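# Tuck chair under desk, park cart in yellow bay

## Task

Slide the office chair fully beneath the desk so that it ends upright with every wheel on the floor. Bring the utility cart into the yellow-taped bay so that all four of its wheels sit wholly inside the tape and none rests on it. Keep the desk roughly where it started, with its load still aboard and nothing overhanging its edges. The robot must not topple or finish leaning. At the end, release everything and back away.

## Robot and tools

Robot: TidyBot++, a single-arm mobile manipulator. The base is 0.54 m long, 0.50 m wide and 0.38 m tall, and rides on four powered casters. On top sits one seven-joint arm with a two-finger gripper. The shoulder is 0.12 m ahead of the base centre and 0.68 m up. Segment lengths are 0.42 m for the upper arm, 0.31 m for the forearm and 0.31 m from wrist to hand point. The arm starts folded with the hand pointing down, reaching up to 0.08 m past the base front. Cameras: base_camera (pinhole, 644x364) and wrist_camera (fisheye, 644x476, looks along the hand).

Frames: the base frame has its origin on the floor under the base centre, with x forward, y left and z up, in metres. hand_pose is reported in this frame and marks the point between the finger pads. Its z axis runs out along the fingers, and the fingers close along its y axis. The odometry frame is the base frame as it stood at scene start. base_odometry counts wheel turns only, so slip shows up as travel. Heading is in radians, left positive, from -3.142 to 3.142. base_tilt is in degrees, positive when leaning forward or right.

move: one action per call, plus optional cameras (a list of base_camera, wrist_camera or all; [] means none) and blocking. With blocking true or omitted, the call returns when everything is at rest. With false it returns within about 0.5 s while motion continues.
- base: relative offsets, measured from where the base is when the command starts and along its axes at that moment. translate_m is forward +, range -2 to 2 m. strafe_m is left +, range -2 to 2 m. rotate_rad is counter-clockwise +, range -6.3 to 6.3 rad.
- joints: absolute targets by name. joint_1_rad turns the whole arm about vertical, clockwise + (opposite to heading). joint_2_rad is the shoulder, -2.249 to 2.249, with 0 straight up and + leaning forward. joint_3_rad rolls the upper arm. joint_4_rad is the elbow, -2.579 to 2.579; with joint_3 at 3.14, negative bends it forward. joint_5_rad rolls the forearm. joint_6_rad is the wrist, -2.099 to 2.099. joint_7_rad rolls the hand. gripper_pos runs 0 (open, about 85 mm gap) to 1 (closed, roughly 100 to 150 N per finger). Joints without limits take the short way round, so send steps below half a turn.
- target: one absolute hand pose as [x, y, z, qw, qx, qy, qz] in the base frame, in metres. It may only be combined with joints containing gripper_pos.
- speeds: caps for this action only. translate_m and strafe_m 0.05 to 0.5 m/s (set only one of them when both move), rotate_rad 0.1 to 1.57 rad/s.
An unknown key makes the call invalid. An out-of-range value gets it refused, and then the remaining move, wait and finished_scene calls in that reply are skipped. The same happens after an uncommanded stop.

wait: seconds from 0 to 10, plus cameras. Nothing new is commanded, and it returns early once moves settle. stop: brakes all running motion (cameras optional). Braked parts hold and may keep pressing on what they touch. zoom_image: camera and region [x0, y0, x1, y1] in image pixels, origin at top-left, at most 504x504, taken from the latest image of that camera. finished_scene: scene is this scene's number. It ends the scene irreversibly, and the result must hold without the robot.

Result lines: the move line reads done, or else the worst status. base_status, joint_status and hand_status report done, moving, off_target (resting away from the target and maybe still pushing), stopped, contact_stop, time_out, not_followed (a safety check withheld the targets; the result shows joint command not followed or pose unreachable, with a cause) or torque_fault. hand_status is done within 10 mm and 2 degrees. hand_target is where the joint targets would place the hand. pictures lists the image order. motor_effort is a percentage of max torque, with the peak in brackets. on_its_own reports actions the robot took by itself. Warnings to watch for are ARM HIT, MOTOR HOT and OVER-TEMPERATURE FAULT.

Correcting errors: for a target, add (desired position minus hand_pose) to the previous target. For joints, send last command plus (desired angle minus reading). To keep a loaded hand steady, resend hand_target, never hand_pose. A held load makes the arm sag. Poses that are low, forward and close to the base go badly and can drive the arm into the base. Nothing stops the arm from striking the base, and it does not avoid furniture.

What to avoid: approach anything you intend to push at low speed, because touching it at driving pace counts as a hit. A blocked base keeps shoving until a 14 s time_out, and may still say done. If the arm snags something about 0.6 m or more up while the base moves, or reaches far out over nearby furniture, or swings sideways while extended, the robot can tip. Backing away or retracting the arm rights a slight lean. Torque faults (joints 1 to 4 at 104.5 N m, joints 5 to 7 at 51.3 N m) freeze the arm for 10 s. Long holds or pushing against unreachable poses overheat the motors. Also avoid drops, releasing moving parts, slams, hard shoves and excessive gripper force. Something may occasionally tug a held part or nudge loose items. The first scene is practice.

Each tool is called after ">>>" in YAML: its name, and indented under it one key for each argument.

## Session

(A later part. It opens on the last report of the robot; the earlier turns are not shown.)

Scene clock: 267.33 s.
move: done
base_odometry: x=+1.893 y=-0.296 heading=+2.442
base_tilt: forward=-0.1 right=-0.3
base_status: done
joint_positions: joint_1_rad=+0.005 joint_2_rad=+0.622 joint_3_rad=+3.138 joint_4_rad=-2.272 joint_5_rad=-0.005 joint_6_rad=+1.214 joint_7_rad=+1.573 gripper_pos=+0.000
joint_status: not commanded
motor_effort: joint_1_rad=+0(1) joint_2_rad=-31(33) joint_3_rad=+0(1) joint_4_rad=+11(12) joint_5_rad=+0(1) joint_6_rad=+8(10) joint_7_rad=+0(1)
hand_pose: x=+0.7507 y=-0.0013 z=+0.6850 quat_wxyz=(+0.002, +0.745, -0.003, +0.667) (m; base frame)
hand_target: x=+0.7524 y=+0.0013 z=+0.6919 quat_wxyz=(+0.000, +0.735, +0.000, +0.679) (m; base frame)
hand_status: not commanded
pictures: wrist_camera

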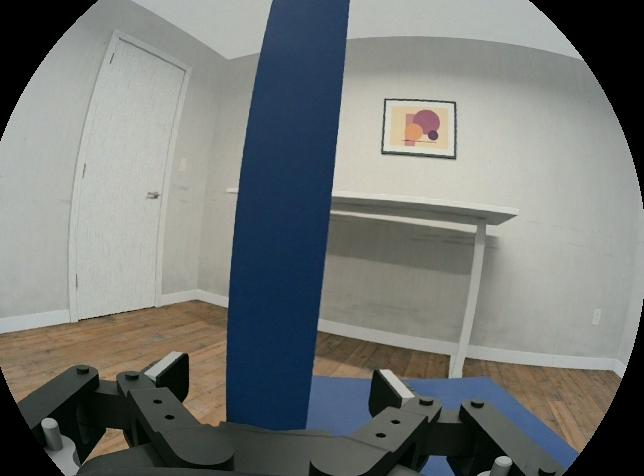

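>>> move:
  base: {"translate_m":0.065}
  speeds: {"translate_m":0.08}
  cameras: []

>>> move:
  joints: {"gripper_pos":0.6}

Scene clock: 271.43 s.
move: done
base_odometry: x=+1.843 y=-0.254 heading=+2.442
base_tilt: forward=-0.1 right=-0.3
base_status: done
joint_positions: joint_1_rad=+0.004 joint_2_rad=+0.623 joint_3_rad=+3.138 joint_4_rad=-2.270 joint_5_rad=-0.005 joint_6_rad=+1.216 joint_7_rad=+1.573 gripper_pos=+0.000
joint_status: not commanded
motor_effort: joint_1_rad=+0(3) joint_2_rad=-32(34) joint_3_rad=-1(2) joint_4_rad=+11(19) joint_5_rad=+0(2) joint_6_rad=+9(9) joint_7_rad=+0(1)
hand_pose: x=+0.7513 y=-0.0007 z=+0.6854 quat_wxyz=(+0.001, +0.744, -0.002, +0.668) (m; base frame)
hand_target: x=+0.7524 y=+0.0013 z=+0.6919 quat_wxyz=(+0.000, +0.735, +0.000, +0.679) (m; base frame)
hand_status: not commanded
pictures: none
No camera images: "cameras" was empty.

Scene clock: 272.30 s.
move: off_target
base_odometry: x=+1.843 y=-0.254 heading=+2.442
base_tilt: forward=-0.1 right=-0.3
base_status: not commanded
joint_positions: joint_1_rad=-0.011 joint_2_rad=+0.623 joint_3_rad=+3.135 joint_4_rad=-2.273 joint_5_rad=-0.004 joint_6_rad=+1.218 joint_7_rad=+1.573 gripper_pos=+0.454
joint_status: gripper_pos off_target (ended at +0.454, target +0.600)
motor_effort: joint_1_rad=+3(7) joint_2_rad=-30(32) joint_3_rad=+1(5) joint_4_rad=+13(14) joint_5_rad=-1(4) joint_6_rad=+8(9) joint_7_rad=-1(2)
hand_pose: x=+0.7503 y=+0.0108 z=+0.6851 quat_wxyz=(-0.005, +0.744, +0.004, +0.668) (m; base frame)
hand_target: x=+0.7524 y=+0.0013 z=+0.6919 quat_wxyz=(+0.000, +0.735, +0.000, +0.679) (m; base frame)
hand_status: not commanded
pictures: base_camera, wrist_camera

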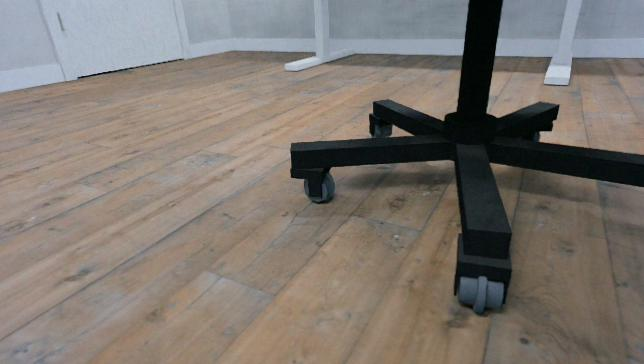

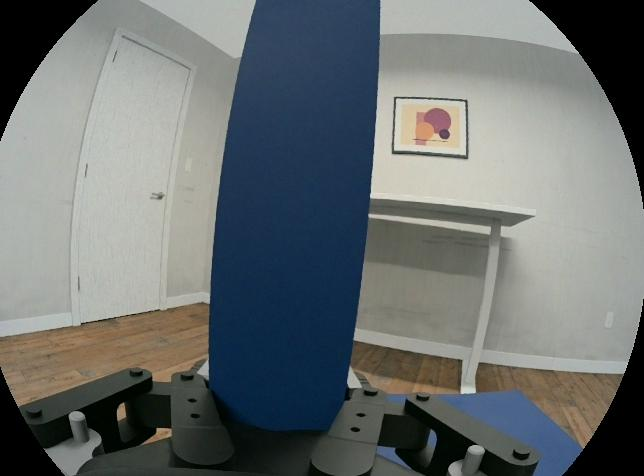

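>>> move:
  joints: {"gripper_pos":0.7}
  base: {"translate_m":1.098,"strafe_m":-0.743,"rotate_rad":1.12}
  speeds: {"rotate_rad":0.15,"translate_m":0.13}

Scene clock: 290.47 s.
move: off_target
base_odometry: x=+1.482 y=+1.022 heading=-2.720
base_tilt: forward=-0.1 right=-0.3
base_status: done
joint_positions: joint_1_rad=-0.090 joint_2_rad=+0.629 joint_3_rad=+3.082 joint_4_rad=-2.288 joint_5_rad=+0.082 joint_6_rad=+1.243 joint_7_rad=+1.573 gripper_pos=+0.526
joint_status: gripper_pos off_target (ended at +0.526, target +0.700)
motor_effort: joint_1_rad=+19(22) joint_2_rad=-34(35) joint_3_rad=+14(17) joint_4_rad=+14(20) joint_5_rad=-18(23) joint_6_rad=+12(14) joint_7_rad=-2(4)
hand_pose: x=+0.7352 y=+0.1110 z=+0.6850 quat_wxyz=(-0.078, +0.738, +0.076, +0.666) (m; base frame)
hand_target: x=+0.7524 y=+0.0013 z=+0.6919 quat_wxyz=(+0.000, +0.735, +0.000, +0.679) (m; base frame)
hand_status: not commanded
pictures: base_camera, wrist_camera

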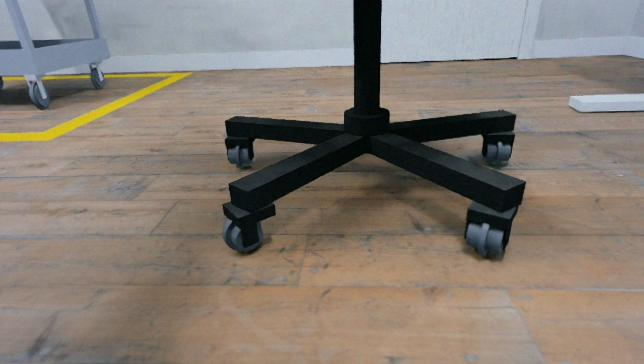

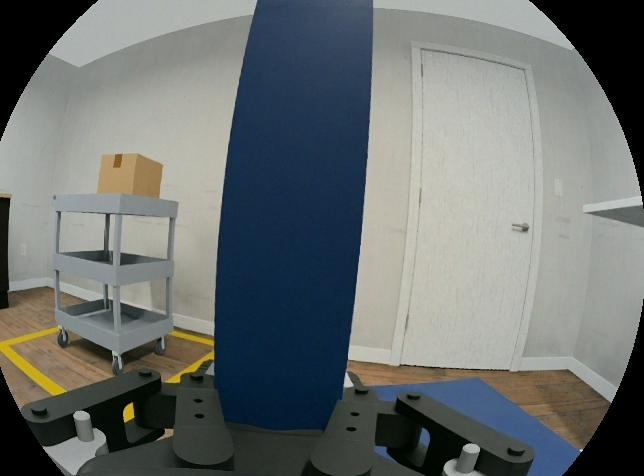

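>>> move:
  joints: {"gripper_pos":0.45}
  cameras: []

>>> move:
  joints: {"gripper_pos":0}
  cameras: []

>>> move:
  base: {"translate_m":-0.15}
  cameras: []

>>> move:
  base: {"strafe_m":1.2}
  cameras: []

>>> move:
  base: {"translate_m":1.13,"rotate_rad":-1.57}

Scene clock: 300.47 s.
move: done
base_odometry: x=+1.482 y=+1.022 heading=-2.720
base_tilt: forward=-0.1 right=-0.3
base_status: not commanded
joint_positions: joint_1_rad=-0.062 joint_2_rad=+0.632 joint_3_rad=+3.088 joint_4_rad=-2.285 joint_5_rad=+0.071 joint_6_rad=+1.244 joint_7_rad=+1.573 gripper_pos=+0.449
joint_status: all done
motor_effort: joint_1_rad=+11(19) joint_2_rad=-33(35) joint_3_rad=+8(14) joint_4_rad=+13(17) joint_5_rad=-10(18) joint_6_rad=+11(13) joint_7_rad=+1(3)
hand_pose: x=+0.7403 y=+0.0877 z=+0.6848 quat_wxyz=(-0.063, +0.739, +0.060, +0.668) (m; base frame)
hand_target: x=+0.7524 y=+0.0013 z=+0.6919 quat_wxyz=(+0.000, +0.735, +0.000, +0.679) (m; base frame)
hand_status: not commanded
pictures: none
No camera images: "cameras" was empty.

Scene clock: 301.30 s.
move: done
base_odometry: x=+1.482 y=+1.022 heading=-2.721
base_tilt: forward=-0.1 right=-0.3
base_status: not commanded
joint_positions: joint_1_rad=-0.035 joint_2_rad=+0.632 joint_3_rad=+3.106 joint_4_rad=-2.285 joint_5_rad=+0.059 joint_6_rad=+1.244 joint_7_rad=+1.573 gripper_pos=+0.000
joint_status: all done
motor_effort: joint_1_rad=+5(12) joint_2_rad=-32(34) joint_3_rad=+3(9) joint_4_rad=+14(16) joint_5_rad=-4(10) joint_6_rad=+10(11) joint_7_rad=+0(1)
hand_pose: x=+0.7439 y=+0.0583 z=+0.6841 quat_wxyz=(-0.043, +0.740, +0.043, +0.669) (m; base frame)
hand_target: x=+0.7524 y=+0.0013 z=+0.6919 quat_wxyz=(+0.000, +0.735, +0.000, +0.679) (m; base frame)
hand_status: not commanded
pictures: none
No camera images: "cameras" was empty.

Scene clock: 302.70 s.
move: done
base_odometry: x=+1.619 y=+1.083 heading=-2.721
base_tilt: forward=-0.1 right=-0.3
base_status: done
joint_positions: joint_1_rad=-0.011 joint_2_rad=+0.632 joint_3_rad=+3.124 joint_4_rad=-2.269 joint_5_rad=+0.044 joint_6_rad=+1.244 joint_7_rad=+1.573 gripper_pos=+0.000
joint_status: not commanded
motor_effort: joint_1_rad=+0(4) joint_2_rad=-32(33) joint_3_rad=+0(2) joint_4_rad=+10(12) joint_5_rad=+0(3) joint_6_rad=+8(9) joint_7_rad=+0(1)
hand_pose: x=+0.7516 y=+0.0303 z=+0.6897 quat_wxyz=(-0.022, +0.736, +0.026, +0.676) (m; base frame)
hand_target: x=+0.7524 y=+0.0013 z=+0.6919 quat_wxyz=(+0.000, +0.735, +0.000, +0.679) (m; base frame)
hand_status: not commanded
pictures: none
No camera images: "cameras" was empty.

Scene clock: 306.27 s.
move: done
base_odometry: x=+2.109 y=-0.012 heading=-2.720
base_tilt: forward=-0.1 right=-0.3
base_status: done
joint_positions: joint_1_rad=-0.005 joint_2_rad=+0.632 joint_3_rad=+3.128 joint_4_rad=-2.269 joint_5_rad=+0.043 joint_6_rad=+1.244 joint_7_rad=+1.573 gripper_pos=+0.000
joint_status: not commanded
motor_effort: joint_1_rad=+0(3) joint_2_rad=-32(33) joint_3_rad=+0(2) joint_4_rad=+11(11) joint_5_rad=-1(1) joint_6_rad=+9(9) joint_7_rad=+0(1)
hand_pose: x=+0.7519 y=+0.0241 z=+0.6896 quat_wxyz=(-0.018, +0.736, +0.023, +0.676) (m; base frame)
hand_target: x=+0.7524 y=+0.0013 z=+0.6919 quat_wxyz=(+0.000, +0.735, +0.000, +0.679) (m; base frame)
hand_status: not commanded
pictures: none
No camera images: "cameras" was empty.

Scene clock: 310.17 s.
move: done
base_odometry: x=+1.078 y=-0.474 heading=+1.992
base_tilt: forward=-0.1 right=-0.3
base_status: done
joint_positions: joint_1_rad=-0.005 joint_2_rad=+0.632 joint_3_rad=+3.133 joint_4_rad=-2.268 joint_5_rad=+0.041 joint_6_rad=+1.244 joint_7_rad=+1.573 gripper_pos=+0.000
joint_status: not commanded
motor_effort: joint_1_rad=+0(3) joint_2_rad=-31(34) joint_3_rad=-1(3) joint_4_rad=+10(12) joint_5_rad=+0(1) joint_6_rad=+9(9) joint_7_rad=+0(1)
hand_pose: x=+0.7524 y=+0.0213 z=+0.6900 quat_wxyz=(-0.015, +0.736, +0.022, +0.676) (m; base frame)
hand_target: x=+0.7524 y=+0.0013 z=+0.6919 quat_wxyz=(+0.000, +0.735, +0.000, +0.679) (m; base frame)
hand_status: not commanded
pictures: base_camera, wrist_camera

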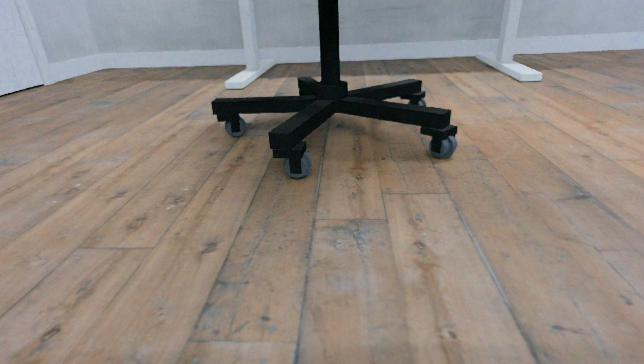

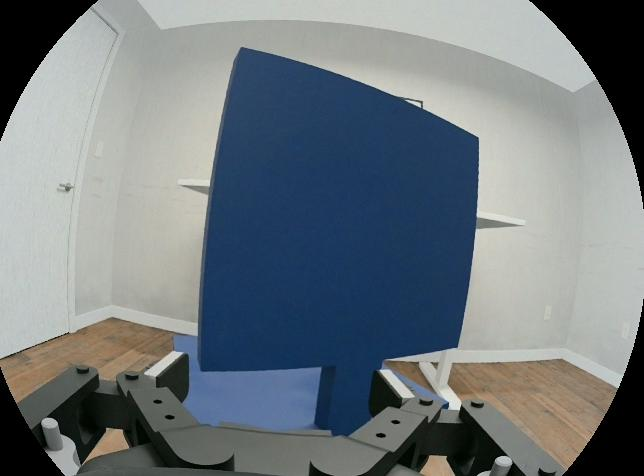

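>>> move:
  base: {"strafe_m":-1.1}
  cameras: []

>>> move:
  base: {"rotate_rad":1.87}
  joints: {"joint_1_rad":0,"joint_3_rad":3.1416,"joint_5_rad":0}
  cameras: ["wrist_camera"]

>>> move:
  base: {"translate_m":-0.54,"strafe_m":-1.4}
  speeds: {"translate_m":0.35}

Scene clock: 333.40 s.
move: done
base_odometry: x=+2.082 y=-0.024 heading=+1.991
base_tilt: forward=-0.1 right=-0.3
base_status: done
joint_positions: joint_1_rad=-0.001 joint_2_rad=+0.632 joint_3_rad=+3.133 joint_4_rad=-2.268 joint_5_rad=+0.041 joint_6_rad=+1.244 joint_7_rad=+1.573 gripper_pos=+0.000
joint_status: not commanded
motor_effort: joint_1_rad=+0(3) joint_2_rad=-32(33) joint_3_rad=-1(2) joint_4_rad=+11(11) joint_5_rad=-1(1) joint_6_rad=+9(9) joint_7_rad=+0(1)
hand_pose: x=+0.7525 y=+0.0182 z=+0.6900 quat_wxyz=(-0.013, +0.736, +0.020, +0.677) (m; base frame)
hand_target: x=+0.7524 y=+0.0013 z=+0.6919 quat_wxyz=(+0.000, +0.735, +0.000, +0.679) (m; base frame)
hand_status: not commanded
pictures: none
No camera images: "cameras" was empty.

Scene clock: 335.93 s.
move: done
base_odometry: x=+2.082 y=-0.024 heading=-2.422
base_tilt: forward=-0.2 right=-0.3
base_status: done
joint_positions: joint_1_rad=-0.003 joint_2_rad=+0.632 joint_3_rad=+3.135 joint_4_rad=-2.265 joint_5_rad=+0.040 joint_6_rad=+1.244 joint_7_rad=+1.573 gripper_pos=+0.000
joint_status: all done
motor_effort: joint_1_rad=+0(3) joint_2_rad=-32(34) joint_3_rad=+0(3) joint_4_rad=+11(11) joint_5_rad=-1(2) joint_6_rad=+9(10) joint_7_rad=+0(1)
hand_pose: x=+0.7534 y=+0.0187 z=+0.6910 quat_wxyz=(-0.013, +0.735, +0.020, +0.677) (m; base frame)
hand_target: x=+0.7524 y=+0.0013 z=+0.6919 quat_wxyz=(+0.000, +0.735, +0.000, +0.679) (m; base frame)
hand_status: not commanded
pictures: wrist_camera

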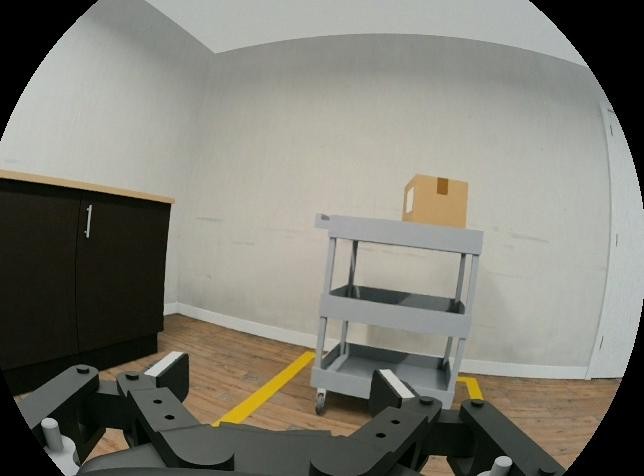

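Scene clock: 341.23 s.
move: done
base_odometry: x=+1.565 y=+1.385 heading=-2.421
base_tilt: forward=-0.1 right=-0.3
base_status: done
joint_positions: joint_1_rad=-0.001 joint_2_rad=+0.632 joint_3_rad=+3.135 joint_4_rad=-2.265 joint_5_rad=+0.039 joint_6_rad=+1.244 joint_7_rad=+1.573 gripper_pos=+0.000
joint_status: not commanded
motor_effort: joint_1_rad=+0(3) joint_2_rad=-31(33) joint_3_rad=-1(2) joint_4_rad=+11(11) joint_5_rad=+0(1) joint_6_rad=+8(9) joint_7_rad=+0(1)
hand_pose: x=+0.7534 y=+0.0172 z=+0.6910 quat_wxyz=(-0.012, +0.735, +0.019, +0.677) (m; base frame)
hand_target: x=+0.7524 y=+0.0013 z=+0.6919 quat_wxyz=(+0.000, +0.735, +0.000, +0.679) (m; base frame)
hand_status: not commanded
pictures: base_camera, wrist_camera

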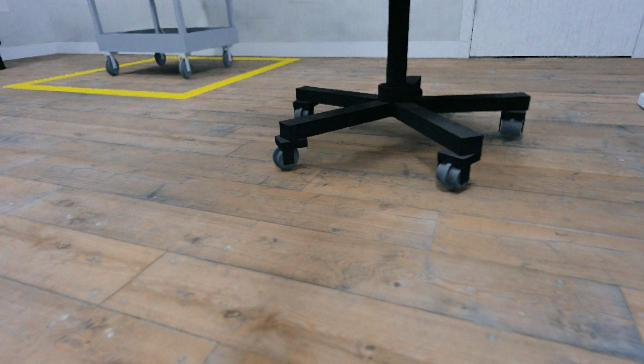

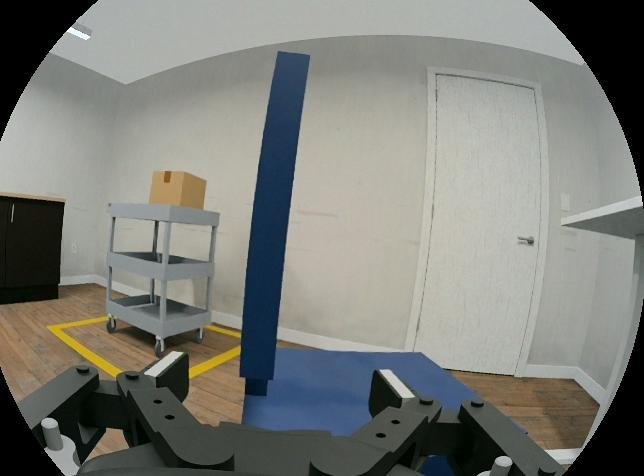

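>>> move:
  base: {"translate_m":0.2,"strafe_m":0.045}
  speeds: {"translate_m":0.12}
  cameras: ["wrist_camera"]

Scene clock: 346.87 s.
move: done
base_odometry: x=+1.444 y=+1.219 heading=-2.422
base_tilt: forward=-0.1 right=-0.3
base_status: done
joint_positions: joint_1_rad=-0.001 joint_2_rad=+0.632 joint_3_rad=+3.135 joint_4_rad=-2.266 joint_5_rad=+0.039 joint_6_rad=+1.244 joint_7_rad=+1.573 gripper_pos=+0.000
joint_status: not commanded
motor_effort: joint_1_rad=+0(1) joint_2_rad=-32(34) joint_3_rad=+0(1) joint_4_rad=+11(12) joint_5_rad=-1(1) joint_6_rad=+9(9) joint_7_rad=+0(1)
hand_pose: x=+0.7532 y=+0.0172 z=+0.6907 quat_wxyz=(-0.013, +0.735, +0.019, +0.677) (m; base frame)
hand_target: x=+0.7524 y=+0.0013 z=+0.6919 quat_wxyz=(+0.000, +0.735, +0.000, +0.679) (m; base frame)
hand_status: not commanded
pictures: wrist_camera

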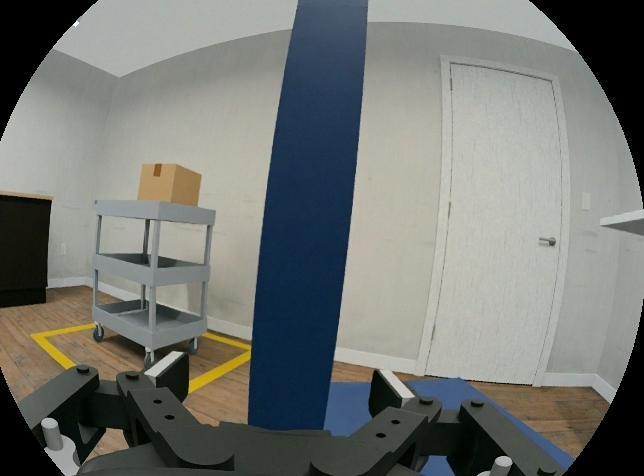

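>>> move:
  base: {"translate_m":0.07,"strafe_m":0.005}
  speeds: {"translate_m":0.08}
  cameras: []

>>> move:
  joints: {"gripper_pos":0.65}
  cameras: ["wrist_camera"]

>>> move:
  base: {"translate_m":-0.18,"rotate_rad":-0.35}
  speeds: {"translate_m":0.08,"rotate_rad":0.12}

Scene clock: 356.23 s.
move: done
base_odometry: x=+1.395 y=+1.169 heading=-2.421
base_tilt: forward=-0.1 right=-0.3
base_status: done
joint_positions: joint_1_rad=-0.001 joint_2_rad=+0.632 joint_3_rad=+3.135 joint_4_rad=-2.269 joint_5_rad=+0.039 joint_6_rad=+1.245 joint_7_rad=+1.573 gripper_pos=+0.000
joint_status: not commanded
motor_effort: joint_1_rad=+0(3) joint_2_rad=-32(35) joint_3_rad=-1(2) joint_4_rad=+11(14) joint_5_rad=-1(2) joint_6_rad=+8(9) joint_7_rad=+0(1)
hand_pose: x=+0.7522 y=+0.0171 z=+0.6897 quat_wxyz=(-0.012, +0.736, +0.019, +0.676) (m; base frame)
hand_target: x=+0.7524 y=+0.0013 z=+0.6919 quat_wxyz=(+0.000, +0.735, +0.000, +0.679) (m; base frame)
hand_status: not commanded
pictures: none
No camera images: "cameras" was empty.

Scene clock: 357.13 s.
move: off_target
base_odometry: x=+1.395 y=+1.169 heading=-2.421
base_tilt: forward=-0.1 right=-0.3
base_status: not commanded
joint_positions: joint_1_rad=-0.004 joint_2_rad=+0.630 joint_3_rad=+3.134 joint_4_rad=-2.274 joint_5_rad=+0.038 joint_6_rad=+1.246 joint_7_rad=+1.573 gripper_pos=+0.517
joint_status: gripper_pos off_target (ended at +0.517, target +0.650)
motor_effort: joint_1_rad=+1(6) joint_2_rad=-32(35) joint_3_rad=+1(4) joint_4_rad=+11(18) joint_5_rad=-1(3) joint_6_rad=+8(10) joint_7_rad=+2(2)
hand_pose: x=+0.7507 y=+0.0185 z=+0.6894 quat_wxyz=(-0.013, +0.737, +0.019, +0.676) (m; base frame)
hand_target: x=+0.7524 y=+0.0013 z=+0.6919 quat_wxyz=(+0.000, +0.735, +0.000, +0.679) (m; base frame)
hand_status: not commanded
pictures: wrist_camera

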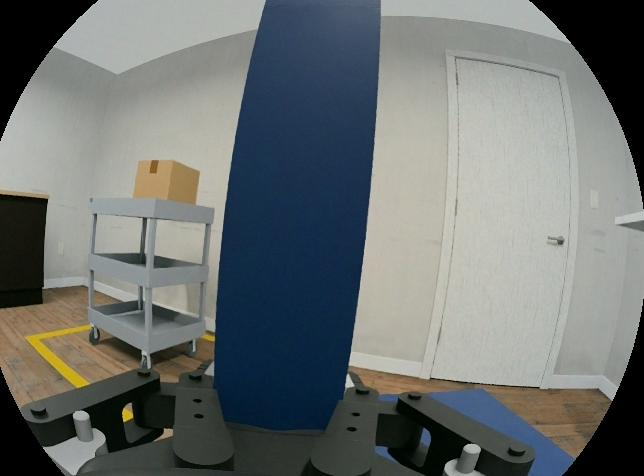

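Scene clock: 360.57 s.
move: done
base_odometry: x=+1.530 y=+1.288 heading=-2.770
base_tilt: forward=-0.2 right=-0.3
base_status: done
joint_positions: joint_1_rad=-0.068 joint_2_rad=+0.635 joint_3_rad=+3.095 joint_4_rad=-2.277 joint_5_rad=+0.068 joint_6_rad=+1.255 joint_7_rad=+1.573 gripper_pos=+0.532
joint_status: not commanded
motor_effort: joint_1_rad=+12(17) joint_2_rad=-29(40) joint_3_rad=+8(12) joint_4_rad=+14(15) joint_5_rad=-10(17) joint_6_rad=+6(15) joint_7_rad=-2(3)
hand_pose: x=+0.7435 y=+0.0877 z=+0.6892 quat_wxyz=(-0.062, +0.733, +0.060, +0.674) (m; base frame)
hand_target: x=+0.7524 y=+0.0013 z=+0.6919 quat_wxyz=(+0.000, +0.735, +0.000, +0.679) (m; base frame)
hand_status: not commanded
pictures: base_camera, wrist_camera

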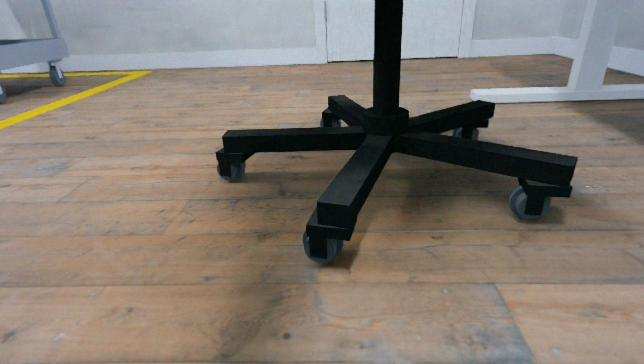

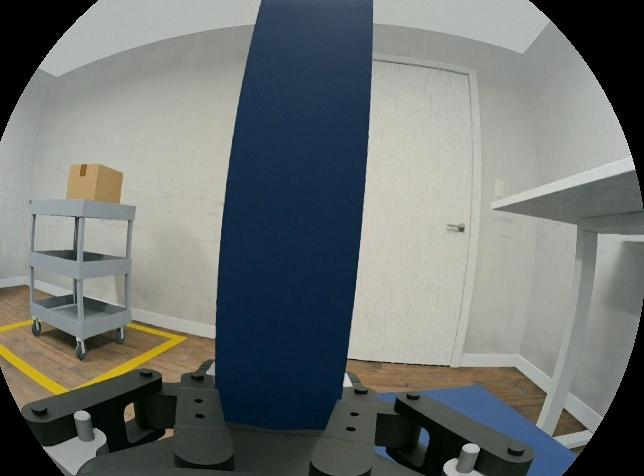

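>>> move:
  base: {"strafe_m":-0.2,"rotate_rad":-0.14}
  speeds: {"strafe_m":0.08,"rotate_rad":0.12}

>>> move:
  joints: {"gripper_pos":0.45}
  cameras: []

>>> move:
  joints: {"gripper_pos":0}
  cameras: ["wrist_camera"]

Scene clock: 369.43 s.
move: done
base_odometry: x=+1.458 y=+1.474 heading=-2.911
base_tilt: forward=-0.1 right=-0.3
base_status: done
joint_positions: joint_1_rad=-0.041 joint_2_rad=+0.641 joint_3_rad=+3.099 joint_4_rad=-2.264 joint_5_rad=+0.078 joint_6_rad=+1.255 joint_7_rad=+1.573 gripper_pos=+0.533
joint_status: not commanded
motor_effort: joint_1_rad=+6(23) joint_2_rad=-34(38) joint_3_rad=+5(17) joint_4_rad=+9(16) joint_5_rad=-7(21) joint_6_rad=+10(14) joint_7_rad=+3(7)
hand_pose: x=+0.7497 y=+0.0717 z=+0.6899 quat_wxyz=(-0.053, +0.732, +0.054, +0.677) (m; base frame)
hand_target: x=+0.7524 y=+0.0013 z=+0.6919 quat_wxyz=(+0.000, +0.735, +0.000, +0.679) (m; base frame)
hand_status: not commanded
pictures: base_camera, wrist_camera

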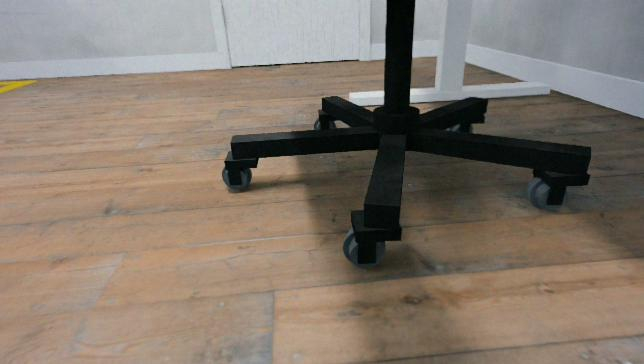

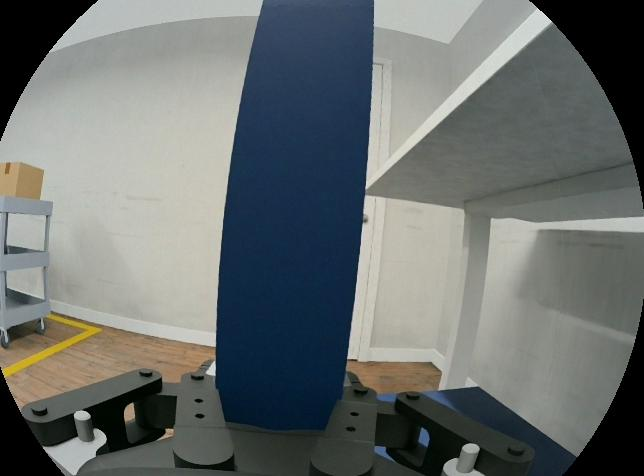

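Scene clock: 370.13 s.
move: done
base_odometry: x=+1.458 y=+1.474 heading=-2.911
base_tilt: forward=-0.1 right=-0.3
base_status: not commanded
joint_positions: joint_1_rad=-0.040 joint_2_rad=+0.638 joint_3_rad=+3.102 joint_4_rad=-2.269 joint_5_rad=+0.069 joint_6_rad=+1.255 joint_7_rad=+1.573 gripper_pos=+0.450
joint_status: all done
motor_effort: joint_1_rad=+6(7) joint_2_rad=-31(35) joint_3_rad=+4(5) joint_4_rad=+12(12) joint_5_rad=-5(7) joint_6_rad=+8(11) joint_7_rad=+0(3)
hand_pose: x=+0.7488 y=+0.0666 z=+0.6895 quat_wxyz=(-0.049, +0.733, +0.049, +0.677) (m; base frame)
hand_target: x=+0.7524 y=+0.0013 z=+0.6919 quat_wxyz=(+0.000, +0.735, +0.000, +0.679) (m; base frame)
hand_status: not commanded
pictures: none
No camera images: "cameras" was empty.

Scene clock: 370.93 s.
move: done
base_odometry: x=+1.458 y=+1.474 heading=-2.911
base_tilt: forward=-0.1 right=-0.3
base_status: not commanded
joint_positions: joint_1_rad=-0.022 joint_2_rad=+0.638 joint_3_rad=+3.116 joint_4_rad=-2.269 joint_5_rad=+0.055 joint_6_rad=+1.255 joint_7_rad=+1.573 gripper_pos=+0.000
joint_status: all done
motor_effort: joint_1_rad=+2(5) joint_2_rad=-32(33) joint_3_rad=+1(3) joint_4_rad=+12(12) joint_5_rad=-2(4) joint_6_rad=+8(9) joint_7_rad=+0(0)
hand_pose: x=+0.7510 y=+0.0448 z=+0.6892 quat_wxyz=(-0.033, +0.734, +0.035, +0.677) (m; base frame)
hand_target: x=+0.7524 y=+0.0013 z=+0.6919 quat_wxyz=(+0.000, +0.735, +0.000, +0.679) (m; base frame)
hand_status: not commanded
pictures: wrist_camera

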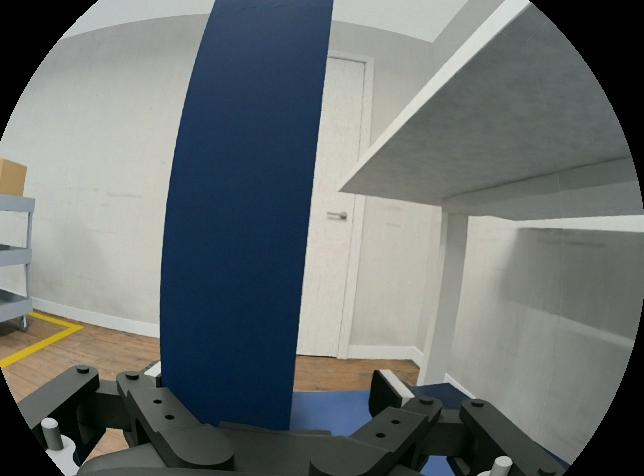

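>>> move:
  base: {"translate_m":-0.13}
  speeds: {"translate_m":0.15}
  cameras: []

>>> move:
  base: {"strafe_m":1.4}
  joints: {"gripper_pos":1.0,"joint_1_rad":0,"joint_3_rad":3.1416,"joint_5_rad":-0.04}
  cameras: []

>>> move:
  base: {"rotate_rad":-1.38,"translate_m":0.9}

Scene clock: 378.63 s.
move: done
base_odometry: x=+1.584 y=+1.504 heading=-2.911
base_tilt: forward=-0.1 right=-0.3
base_status: done
joint_positions: joint_1_rad=-0.015 joint_2_rad=+0.638 joint_3_rad=+3.122 joint_4_rad=-2.267 joint_5_rad=+0.048 joint_6_rad=+1.255 joint_7_rad=+1.573 gripper_pos=+0.000
joint_status: not commanded
motor_effort: joint_1_rad=+0(4) joint_2_rad=-32(35) joint_3_rad=+0(2) joint_4_rad=+10(12) joint_5_rad=+0(3) joint_6_rad=+9(9) joint_7_rad=+0(1)
hand_pose: x=+0.7522 y=+0.0354 z=+0.6895 quat_wxyz=(-0.026, +0.734, +0.029, +0.678) (m; base frame)
hand_target: x=+0.7524 y=+0.0013 z=+0.6919 quat_wxyz=(+0.000, +0.735, +0.000, +0.679) (m; base frame)
hand_status: not commanded
pictures: none
No camera images: "cameras" was empty.

Scene clock: 382.73 s.
move: done
base_odometry: x=+1.905 y=+0.141 heading=-2.911
base_tilt: forward=-0.1 right=-0.3
base_status: done
joint_positions: joint_1_rad=-0.004 joint_2_rad=+0.638 joint_3_rad=+3.128 joint_4_rad=-2.267 joint_5_rad=+0.001 joint_6_rad=+1.255 joint_7_rad=+1.573 gripper_pos=+0.999
joint_status: all done
motor_effort: joint_1_rad=+0(3) joint_2_rad=-32(33) joint_3_rad=-1(2) joint_4_rad=+10(11) joint_5_rad=+0(1) joint_6_rad=+9(9) joint_7_rad=+0(1)
hand_pose: x=+0.7533 y=+0.0107 z=+0.6893 quat_wxyz=(-0.007, +0.735, +0.004, +0.678) (m; base frame)
hand_target: x=+0.7522 y=-0.0105 z=+0.6919 quat_wxyz=(+0.009, +0.734, -0.018, +0.678) (m; base frame)
hand_status: not commanded
pictures: none
No camera images: "cameras" was empty.

Scene clock: 386.20 s.
move: done
base_odometry: x=+1.028 y=-0.065 heading=+1.992
base_tilt: forward=-0.1 right=-0.3
base_status: done
joint_positions: joint_1_rad=-0.005 joint_2_rad=+0.638 joint_3_rad=+3.133 joint_4_rad=-2.267 joint_5_rad=+0.000 joint_6_rad=+1.255 joint_7_rad=+1.573 gripper_pos=+0.999
joint_status: not commanded
motor_effort: joint_1_rad=+0(4) joint_2_rad=-32(34) joint_3_rad=+0(3) joint_4_rad=+11(12) joint_5_rad=+0(1) joint_6_rad=+8(9) joint_7_rad=+0(1)
hand_pose: x=+0.7535 y=+0.0086 z=+0.6895 quat_wxyz=(-0.005, +0.735, +0.003, +0.678) (m; base frame)
hand_target: x=+0.7522 y=-0.0105 z=+0.6919 quat_wxyz=(+0.009, +0.734, -0.018, +0.678) (m; base frame)
hand_status: not commanded
pictures: base_camera, wrist_camera

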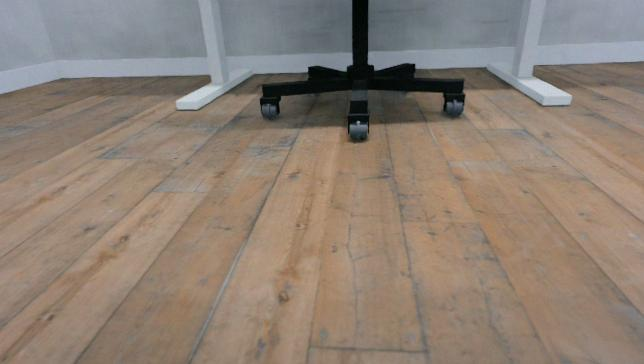

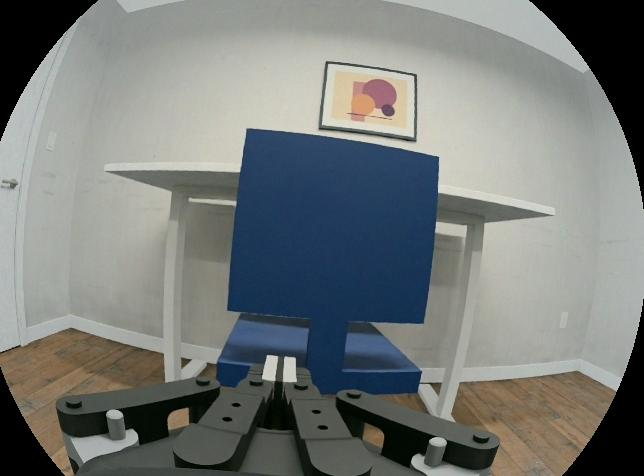

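>>> move:
  base: {"translate_m":0.4,"strafe_m":-0.045}
  speeds: {"translate_m":0.25}

Scene clock: 394.40 s.
move: done
base_odometry: x=+0.906 y=+0.319 heading=+1.992
base_tilt: forward=-0.1 right=-0.3
base_status: done
joint_positions: joint_1_rad=-0.005 joint_2_rad=+0.638 joint_3_rad=+3.133 joint_4_rad=-2.267 joint_5_rad=+0.000 joint_6_rad=+1.255 joint_7_rad=+1.573 gripper_pos=+0.999
joint_status: not commanded
motor_effort: joint_1_rad=+0(1) joint_2_rad=-33(33) joint_3_rad=+0(1) joint_4_rad=+11(12) joint_5_rad=+0(1) joint_6_rad=+9(9) joint_7_rad=+0(1)
hand_pose: x=+0.7534 y=+0.0086 z=+0.6895 quat_wxyz=(-0.005, +0.735, +0.003, +0.678) (m; base frame)
hand_target: x=+0.7522 y=-0.0105 z=+0.6919 quat_wxyz=(+0.009, +0.734, -0.018, +0.678) (m; base frame)
hand_status: not commanded
pictures: base_camera, wrist_camera

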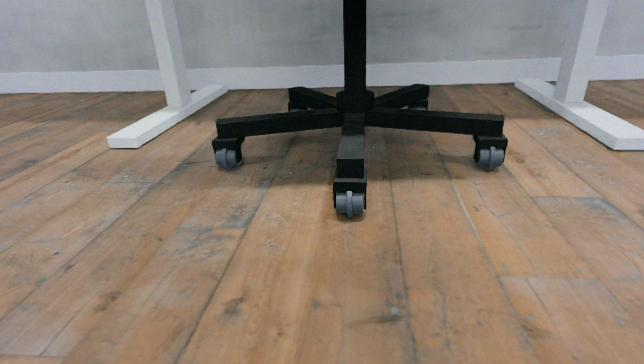

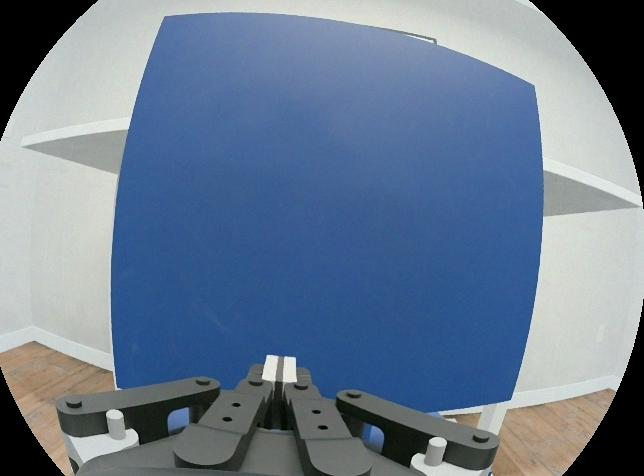

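>>> move:
  base: {"translate_m":0.16,"strafe_m":0.02}
  speeds: {"translate_m":0.05}

Scene clock: 401.37 s.
move: done
base_odometry: x=+0.822 y=+0.457 heading=+1.992
base_tilt: forward=-0.1 right=-0.3
base_status: done
joint_positions: joint_1_rad=-0.005 joint_2_rad=+0.633 joint_3_rad=+3.133 joint_4_rad=-2.277 joint_5_rad=+0.000 joint_6_rad=+1.255 joint_7_rad=+1.573 gripper_pos=+0.999
joint_status: not commanded
motor_effort: joint_1_rad=+1(3) joint_2_rad=-31(34) joint_3_rad=+0(2) joint_4_rad=+12(16) joint_5_rad=+0(2) joint_6_rad=+9(9) joint_7_rad=+0(1)
hand_pose: x=+0.7500 y=+0.0086 z=+0.6890 quat_wxyz=(-0.005, +0.736, +0.003, +0.677) (m; base frame)
hand_target: x=+0.7522 y=-0.0105 z=+0.6919 quat_wxyz=(+0.009, +0.734, -0.018, +0.678) (m; base frame)
hand_status: not commanded
pictures: base_camera, wrist_camera

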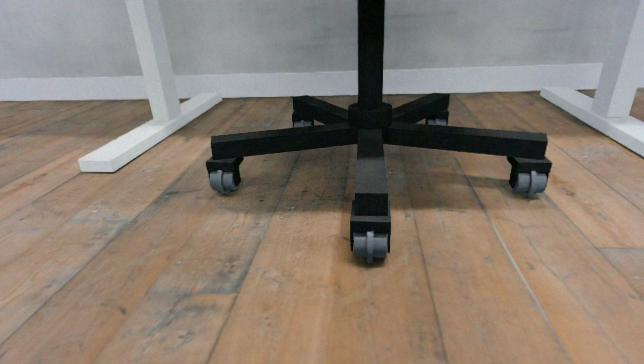

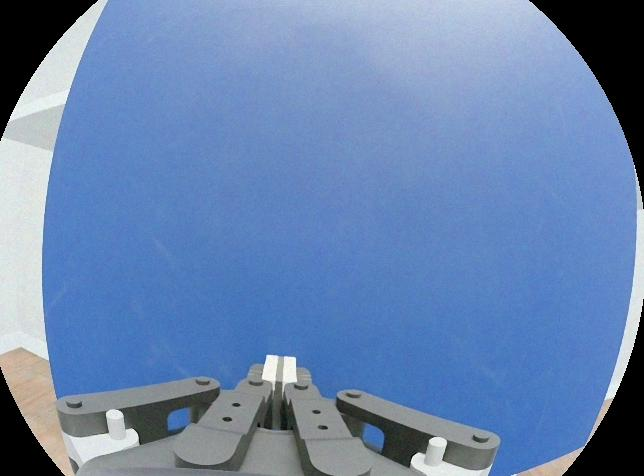

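>>> move:
  base: {"translate_m":0.12,"strafe_m":-0.02}
  speeds: {"translate_m":0.05}

Scene clock: 406.67 s.
move: done
base_odometry: x=+0.791 y=+0.574 heading=+1.993
base_tilt: forward=-0.1 right=-0.3
base_status: done
joint_positions: joint_1_rad=-0.010 joint_2_rad=+0.629 joint_3_rad=+3.133 joint_4_rad=-2.284 joint_5_rad=-0.001 joint_6_rad=+1.256 joint_7_rad=+1.573 gripper_pos=+0.999
joint_status: not commanded
motor_effort: joint_1_rad=+2(5) joint_2_rad=-33(34) joint_3_rad=+1(4) joint_4_rad=+13(17) joint_5_rad=-1(5) joint_6_rad=+10(11) joint_7_rad=+0(1)
hand_pose: x=+0.7477 y=+0.0115 z=+0.6891 quat_wxyz=(-0.006, +0.737, +0.005, +0.676) (m; base frame)
hand_target: x=+0.7522 y=-0.0105 z=+0.6919 quat_wxyz=(+0.009, +0.734, -0.018, +0.678) (m; base frame)
hand_status: not commanded
pictures: base_camera, wrist_camera

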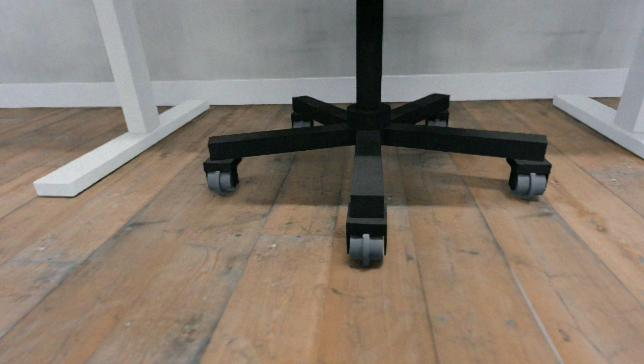

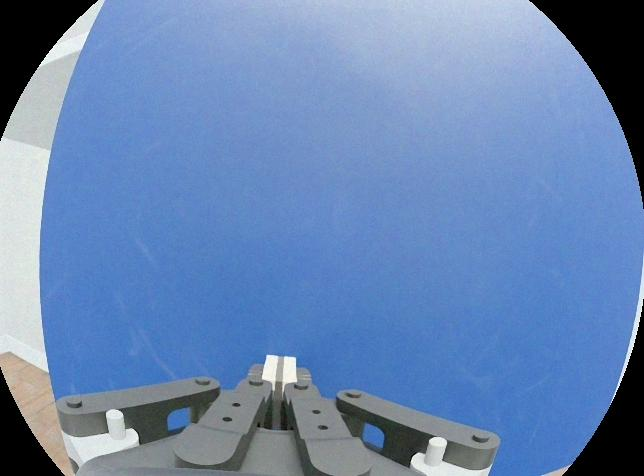

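>>> move:
  base: {"translate_m":0.07}
  speeds: {"translate_m":0.05}

>>> move:
  base: {"translate_m":0.07}
  speeds: {"translate_m":0.05}

Scene clock: 414.07 s.
move: time_out
base_odometry: x=+0.764 y=+0.635 heading=+1.993
base_tilt: forward=-0.2 right=-0.3
base_status: translate_m time_out (by the wheels' count: +0.067 of +0.070)
joint_positions: joint_1_rad=-0.018 joint_2_rad=+0.544 joint_3_rad=+3.131 joint_4_rad=-2.438 joint_5_rad=-0.002 joint_6_rad=+1.268 joint_7_rad=+1.573 gripper_pos=+0.999
joint_status: not commanded
motor_effort: joint_1_rad=+3(6) joint_2_rad=-11(32) joint_3_rad=+4(5) joint_4_rad=+41(45) joint_5_rad=-2(5) joint_6_rad=+1(10) joint_7_rad=-1(1)
hand_pose: x=+0.6943 y=+0.0160 z=+0.6871 quat_wxyz=(-0.009, +0.756, +0.008, +0.655) (m; base frame)
hand_target: x=+0.7522 y=-0.0105 z=+0.6919 quat_wxyz=(+0.009, +0.734, -0.018, +0.678) (m; base frame)
hand_status: not commanded
pictures: base_camera, wrist_camera

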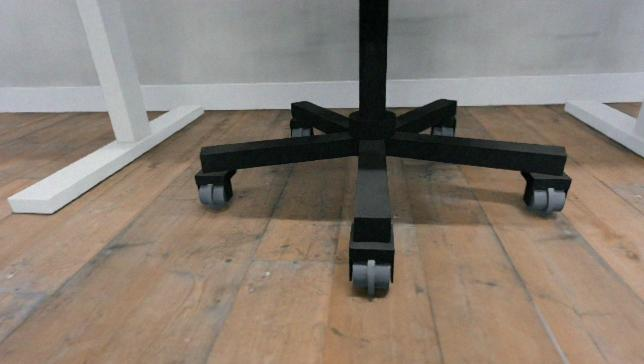

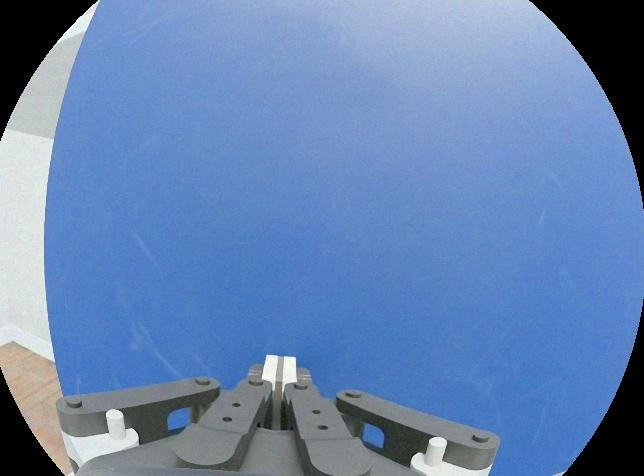

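not run: a stop that you did not command came earlier in this reply.

>>> move:
  base: {"translate_m":-0.6}
  speeds: {"translate_m":0.2}

Scene clock: 419.53 s.
move: done
base_odometry: x=+1.010 y=+0.088 heading=+1.993
base_tilt: forward=-0.1 right=-0.3
base_status: done
joint_positions: joint_1_rad=-0.011 joint_2_rad=+0.634 joint_3_rad=+3.132 joint_4_rad=-2.262 joint_5_rad=-0.003 joint_6_rad=+1.265 joint_7_rad=+1.573 gripper_pos=+0.999
joint_status: not commanded
motor_effort: joint_1_rad=+0(3) joint_2_rad=-32(36) joint_3_rad=+0(3) joint_4_rad=+10(41) joint_5_rad=+0(3) joint_6_rad=+8(10) joint_7_rad=+0(1)
hand_pose: x=+0.7551 y=+0.0121 z=+0.6971 quat_wxyz=(-0.007, +0.728, +0.004, +0.685) (m; base frame)
hand_target: x=+0.7522 y=-0.0105 z=+0.6919 quat_wxyz=(+0.009, +0.734, -0.018, +0.678) (m; base frame)
hand_status: not commanded
pictures: base_camera, wrist_camera

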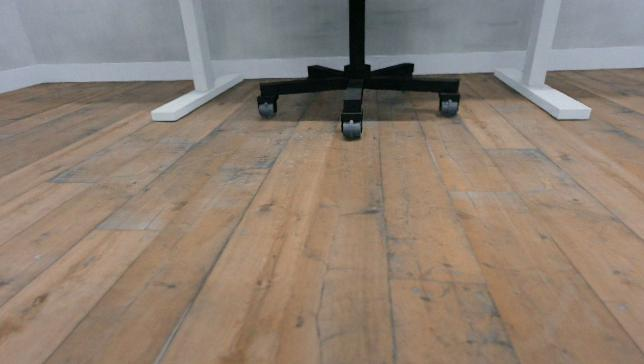

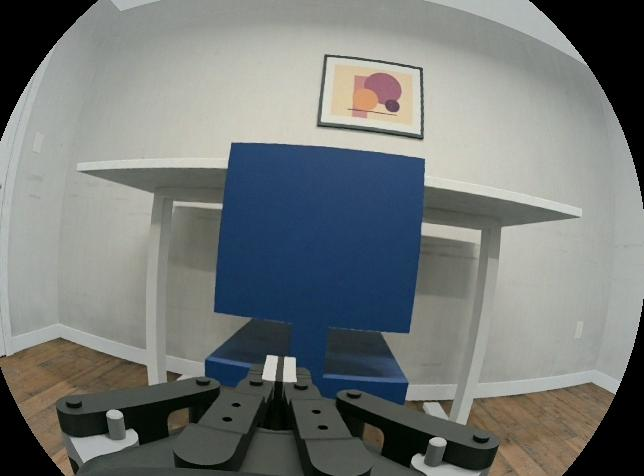

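>>> finished_scene:
  scene: 2

The scene is finished: the task was done.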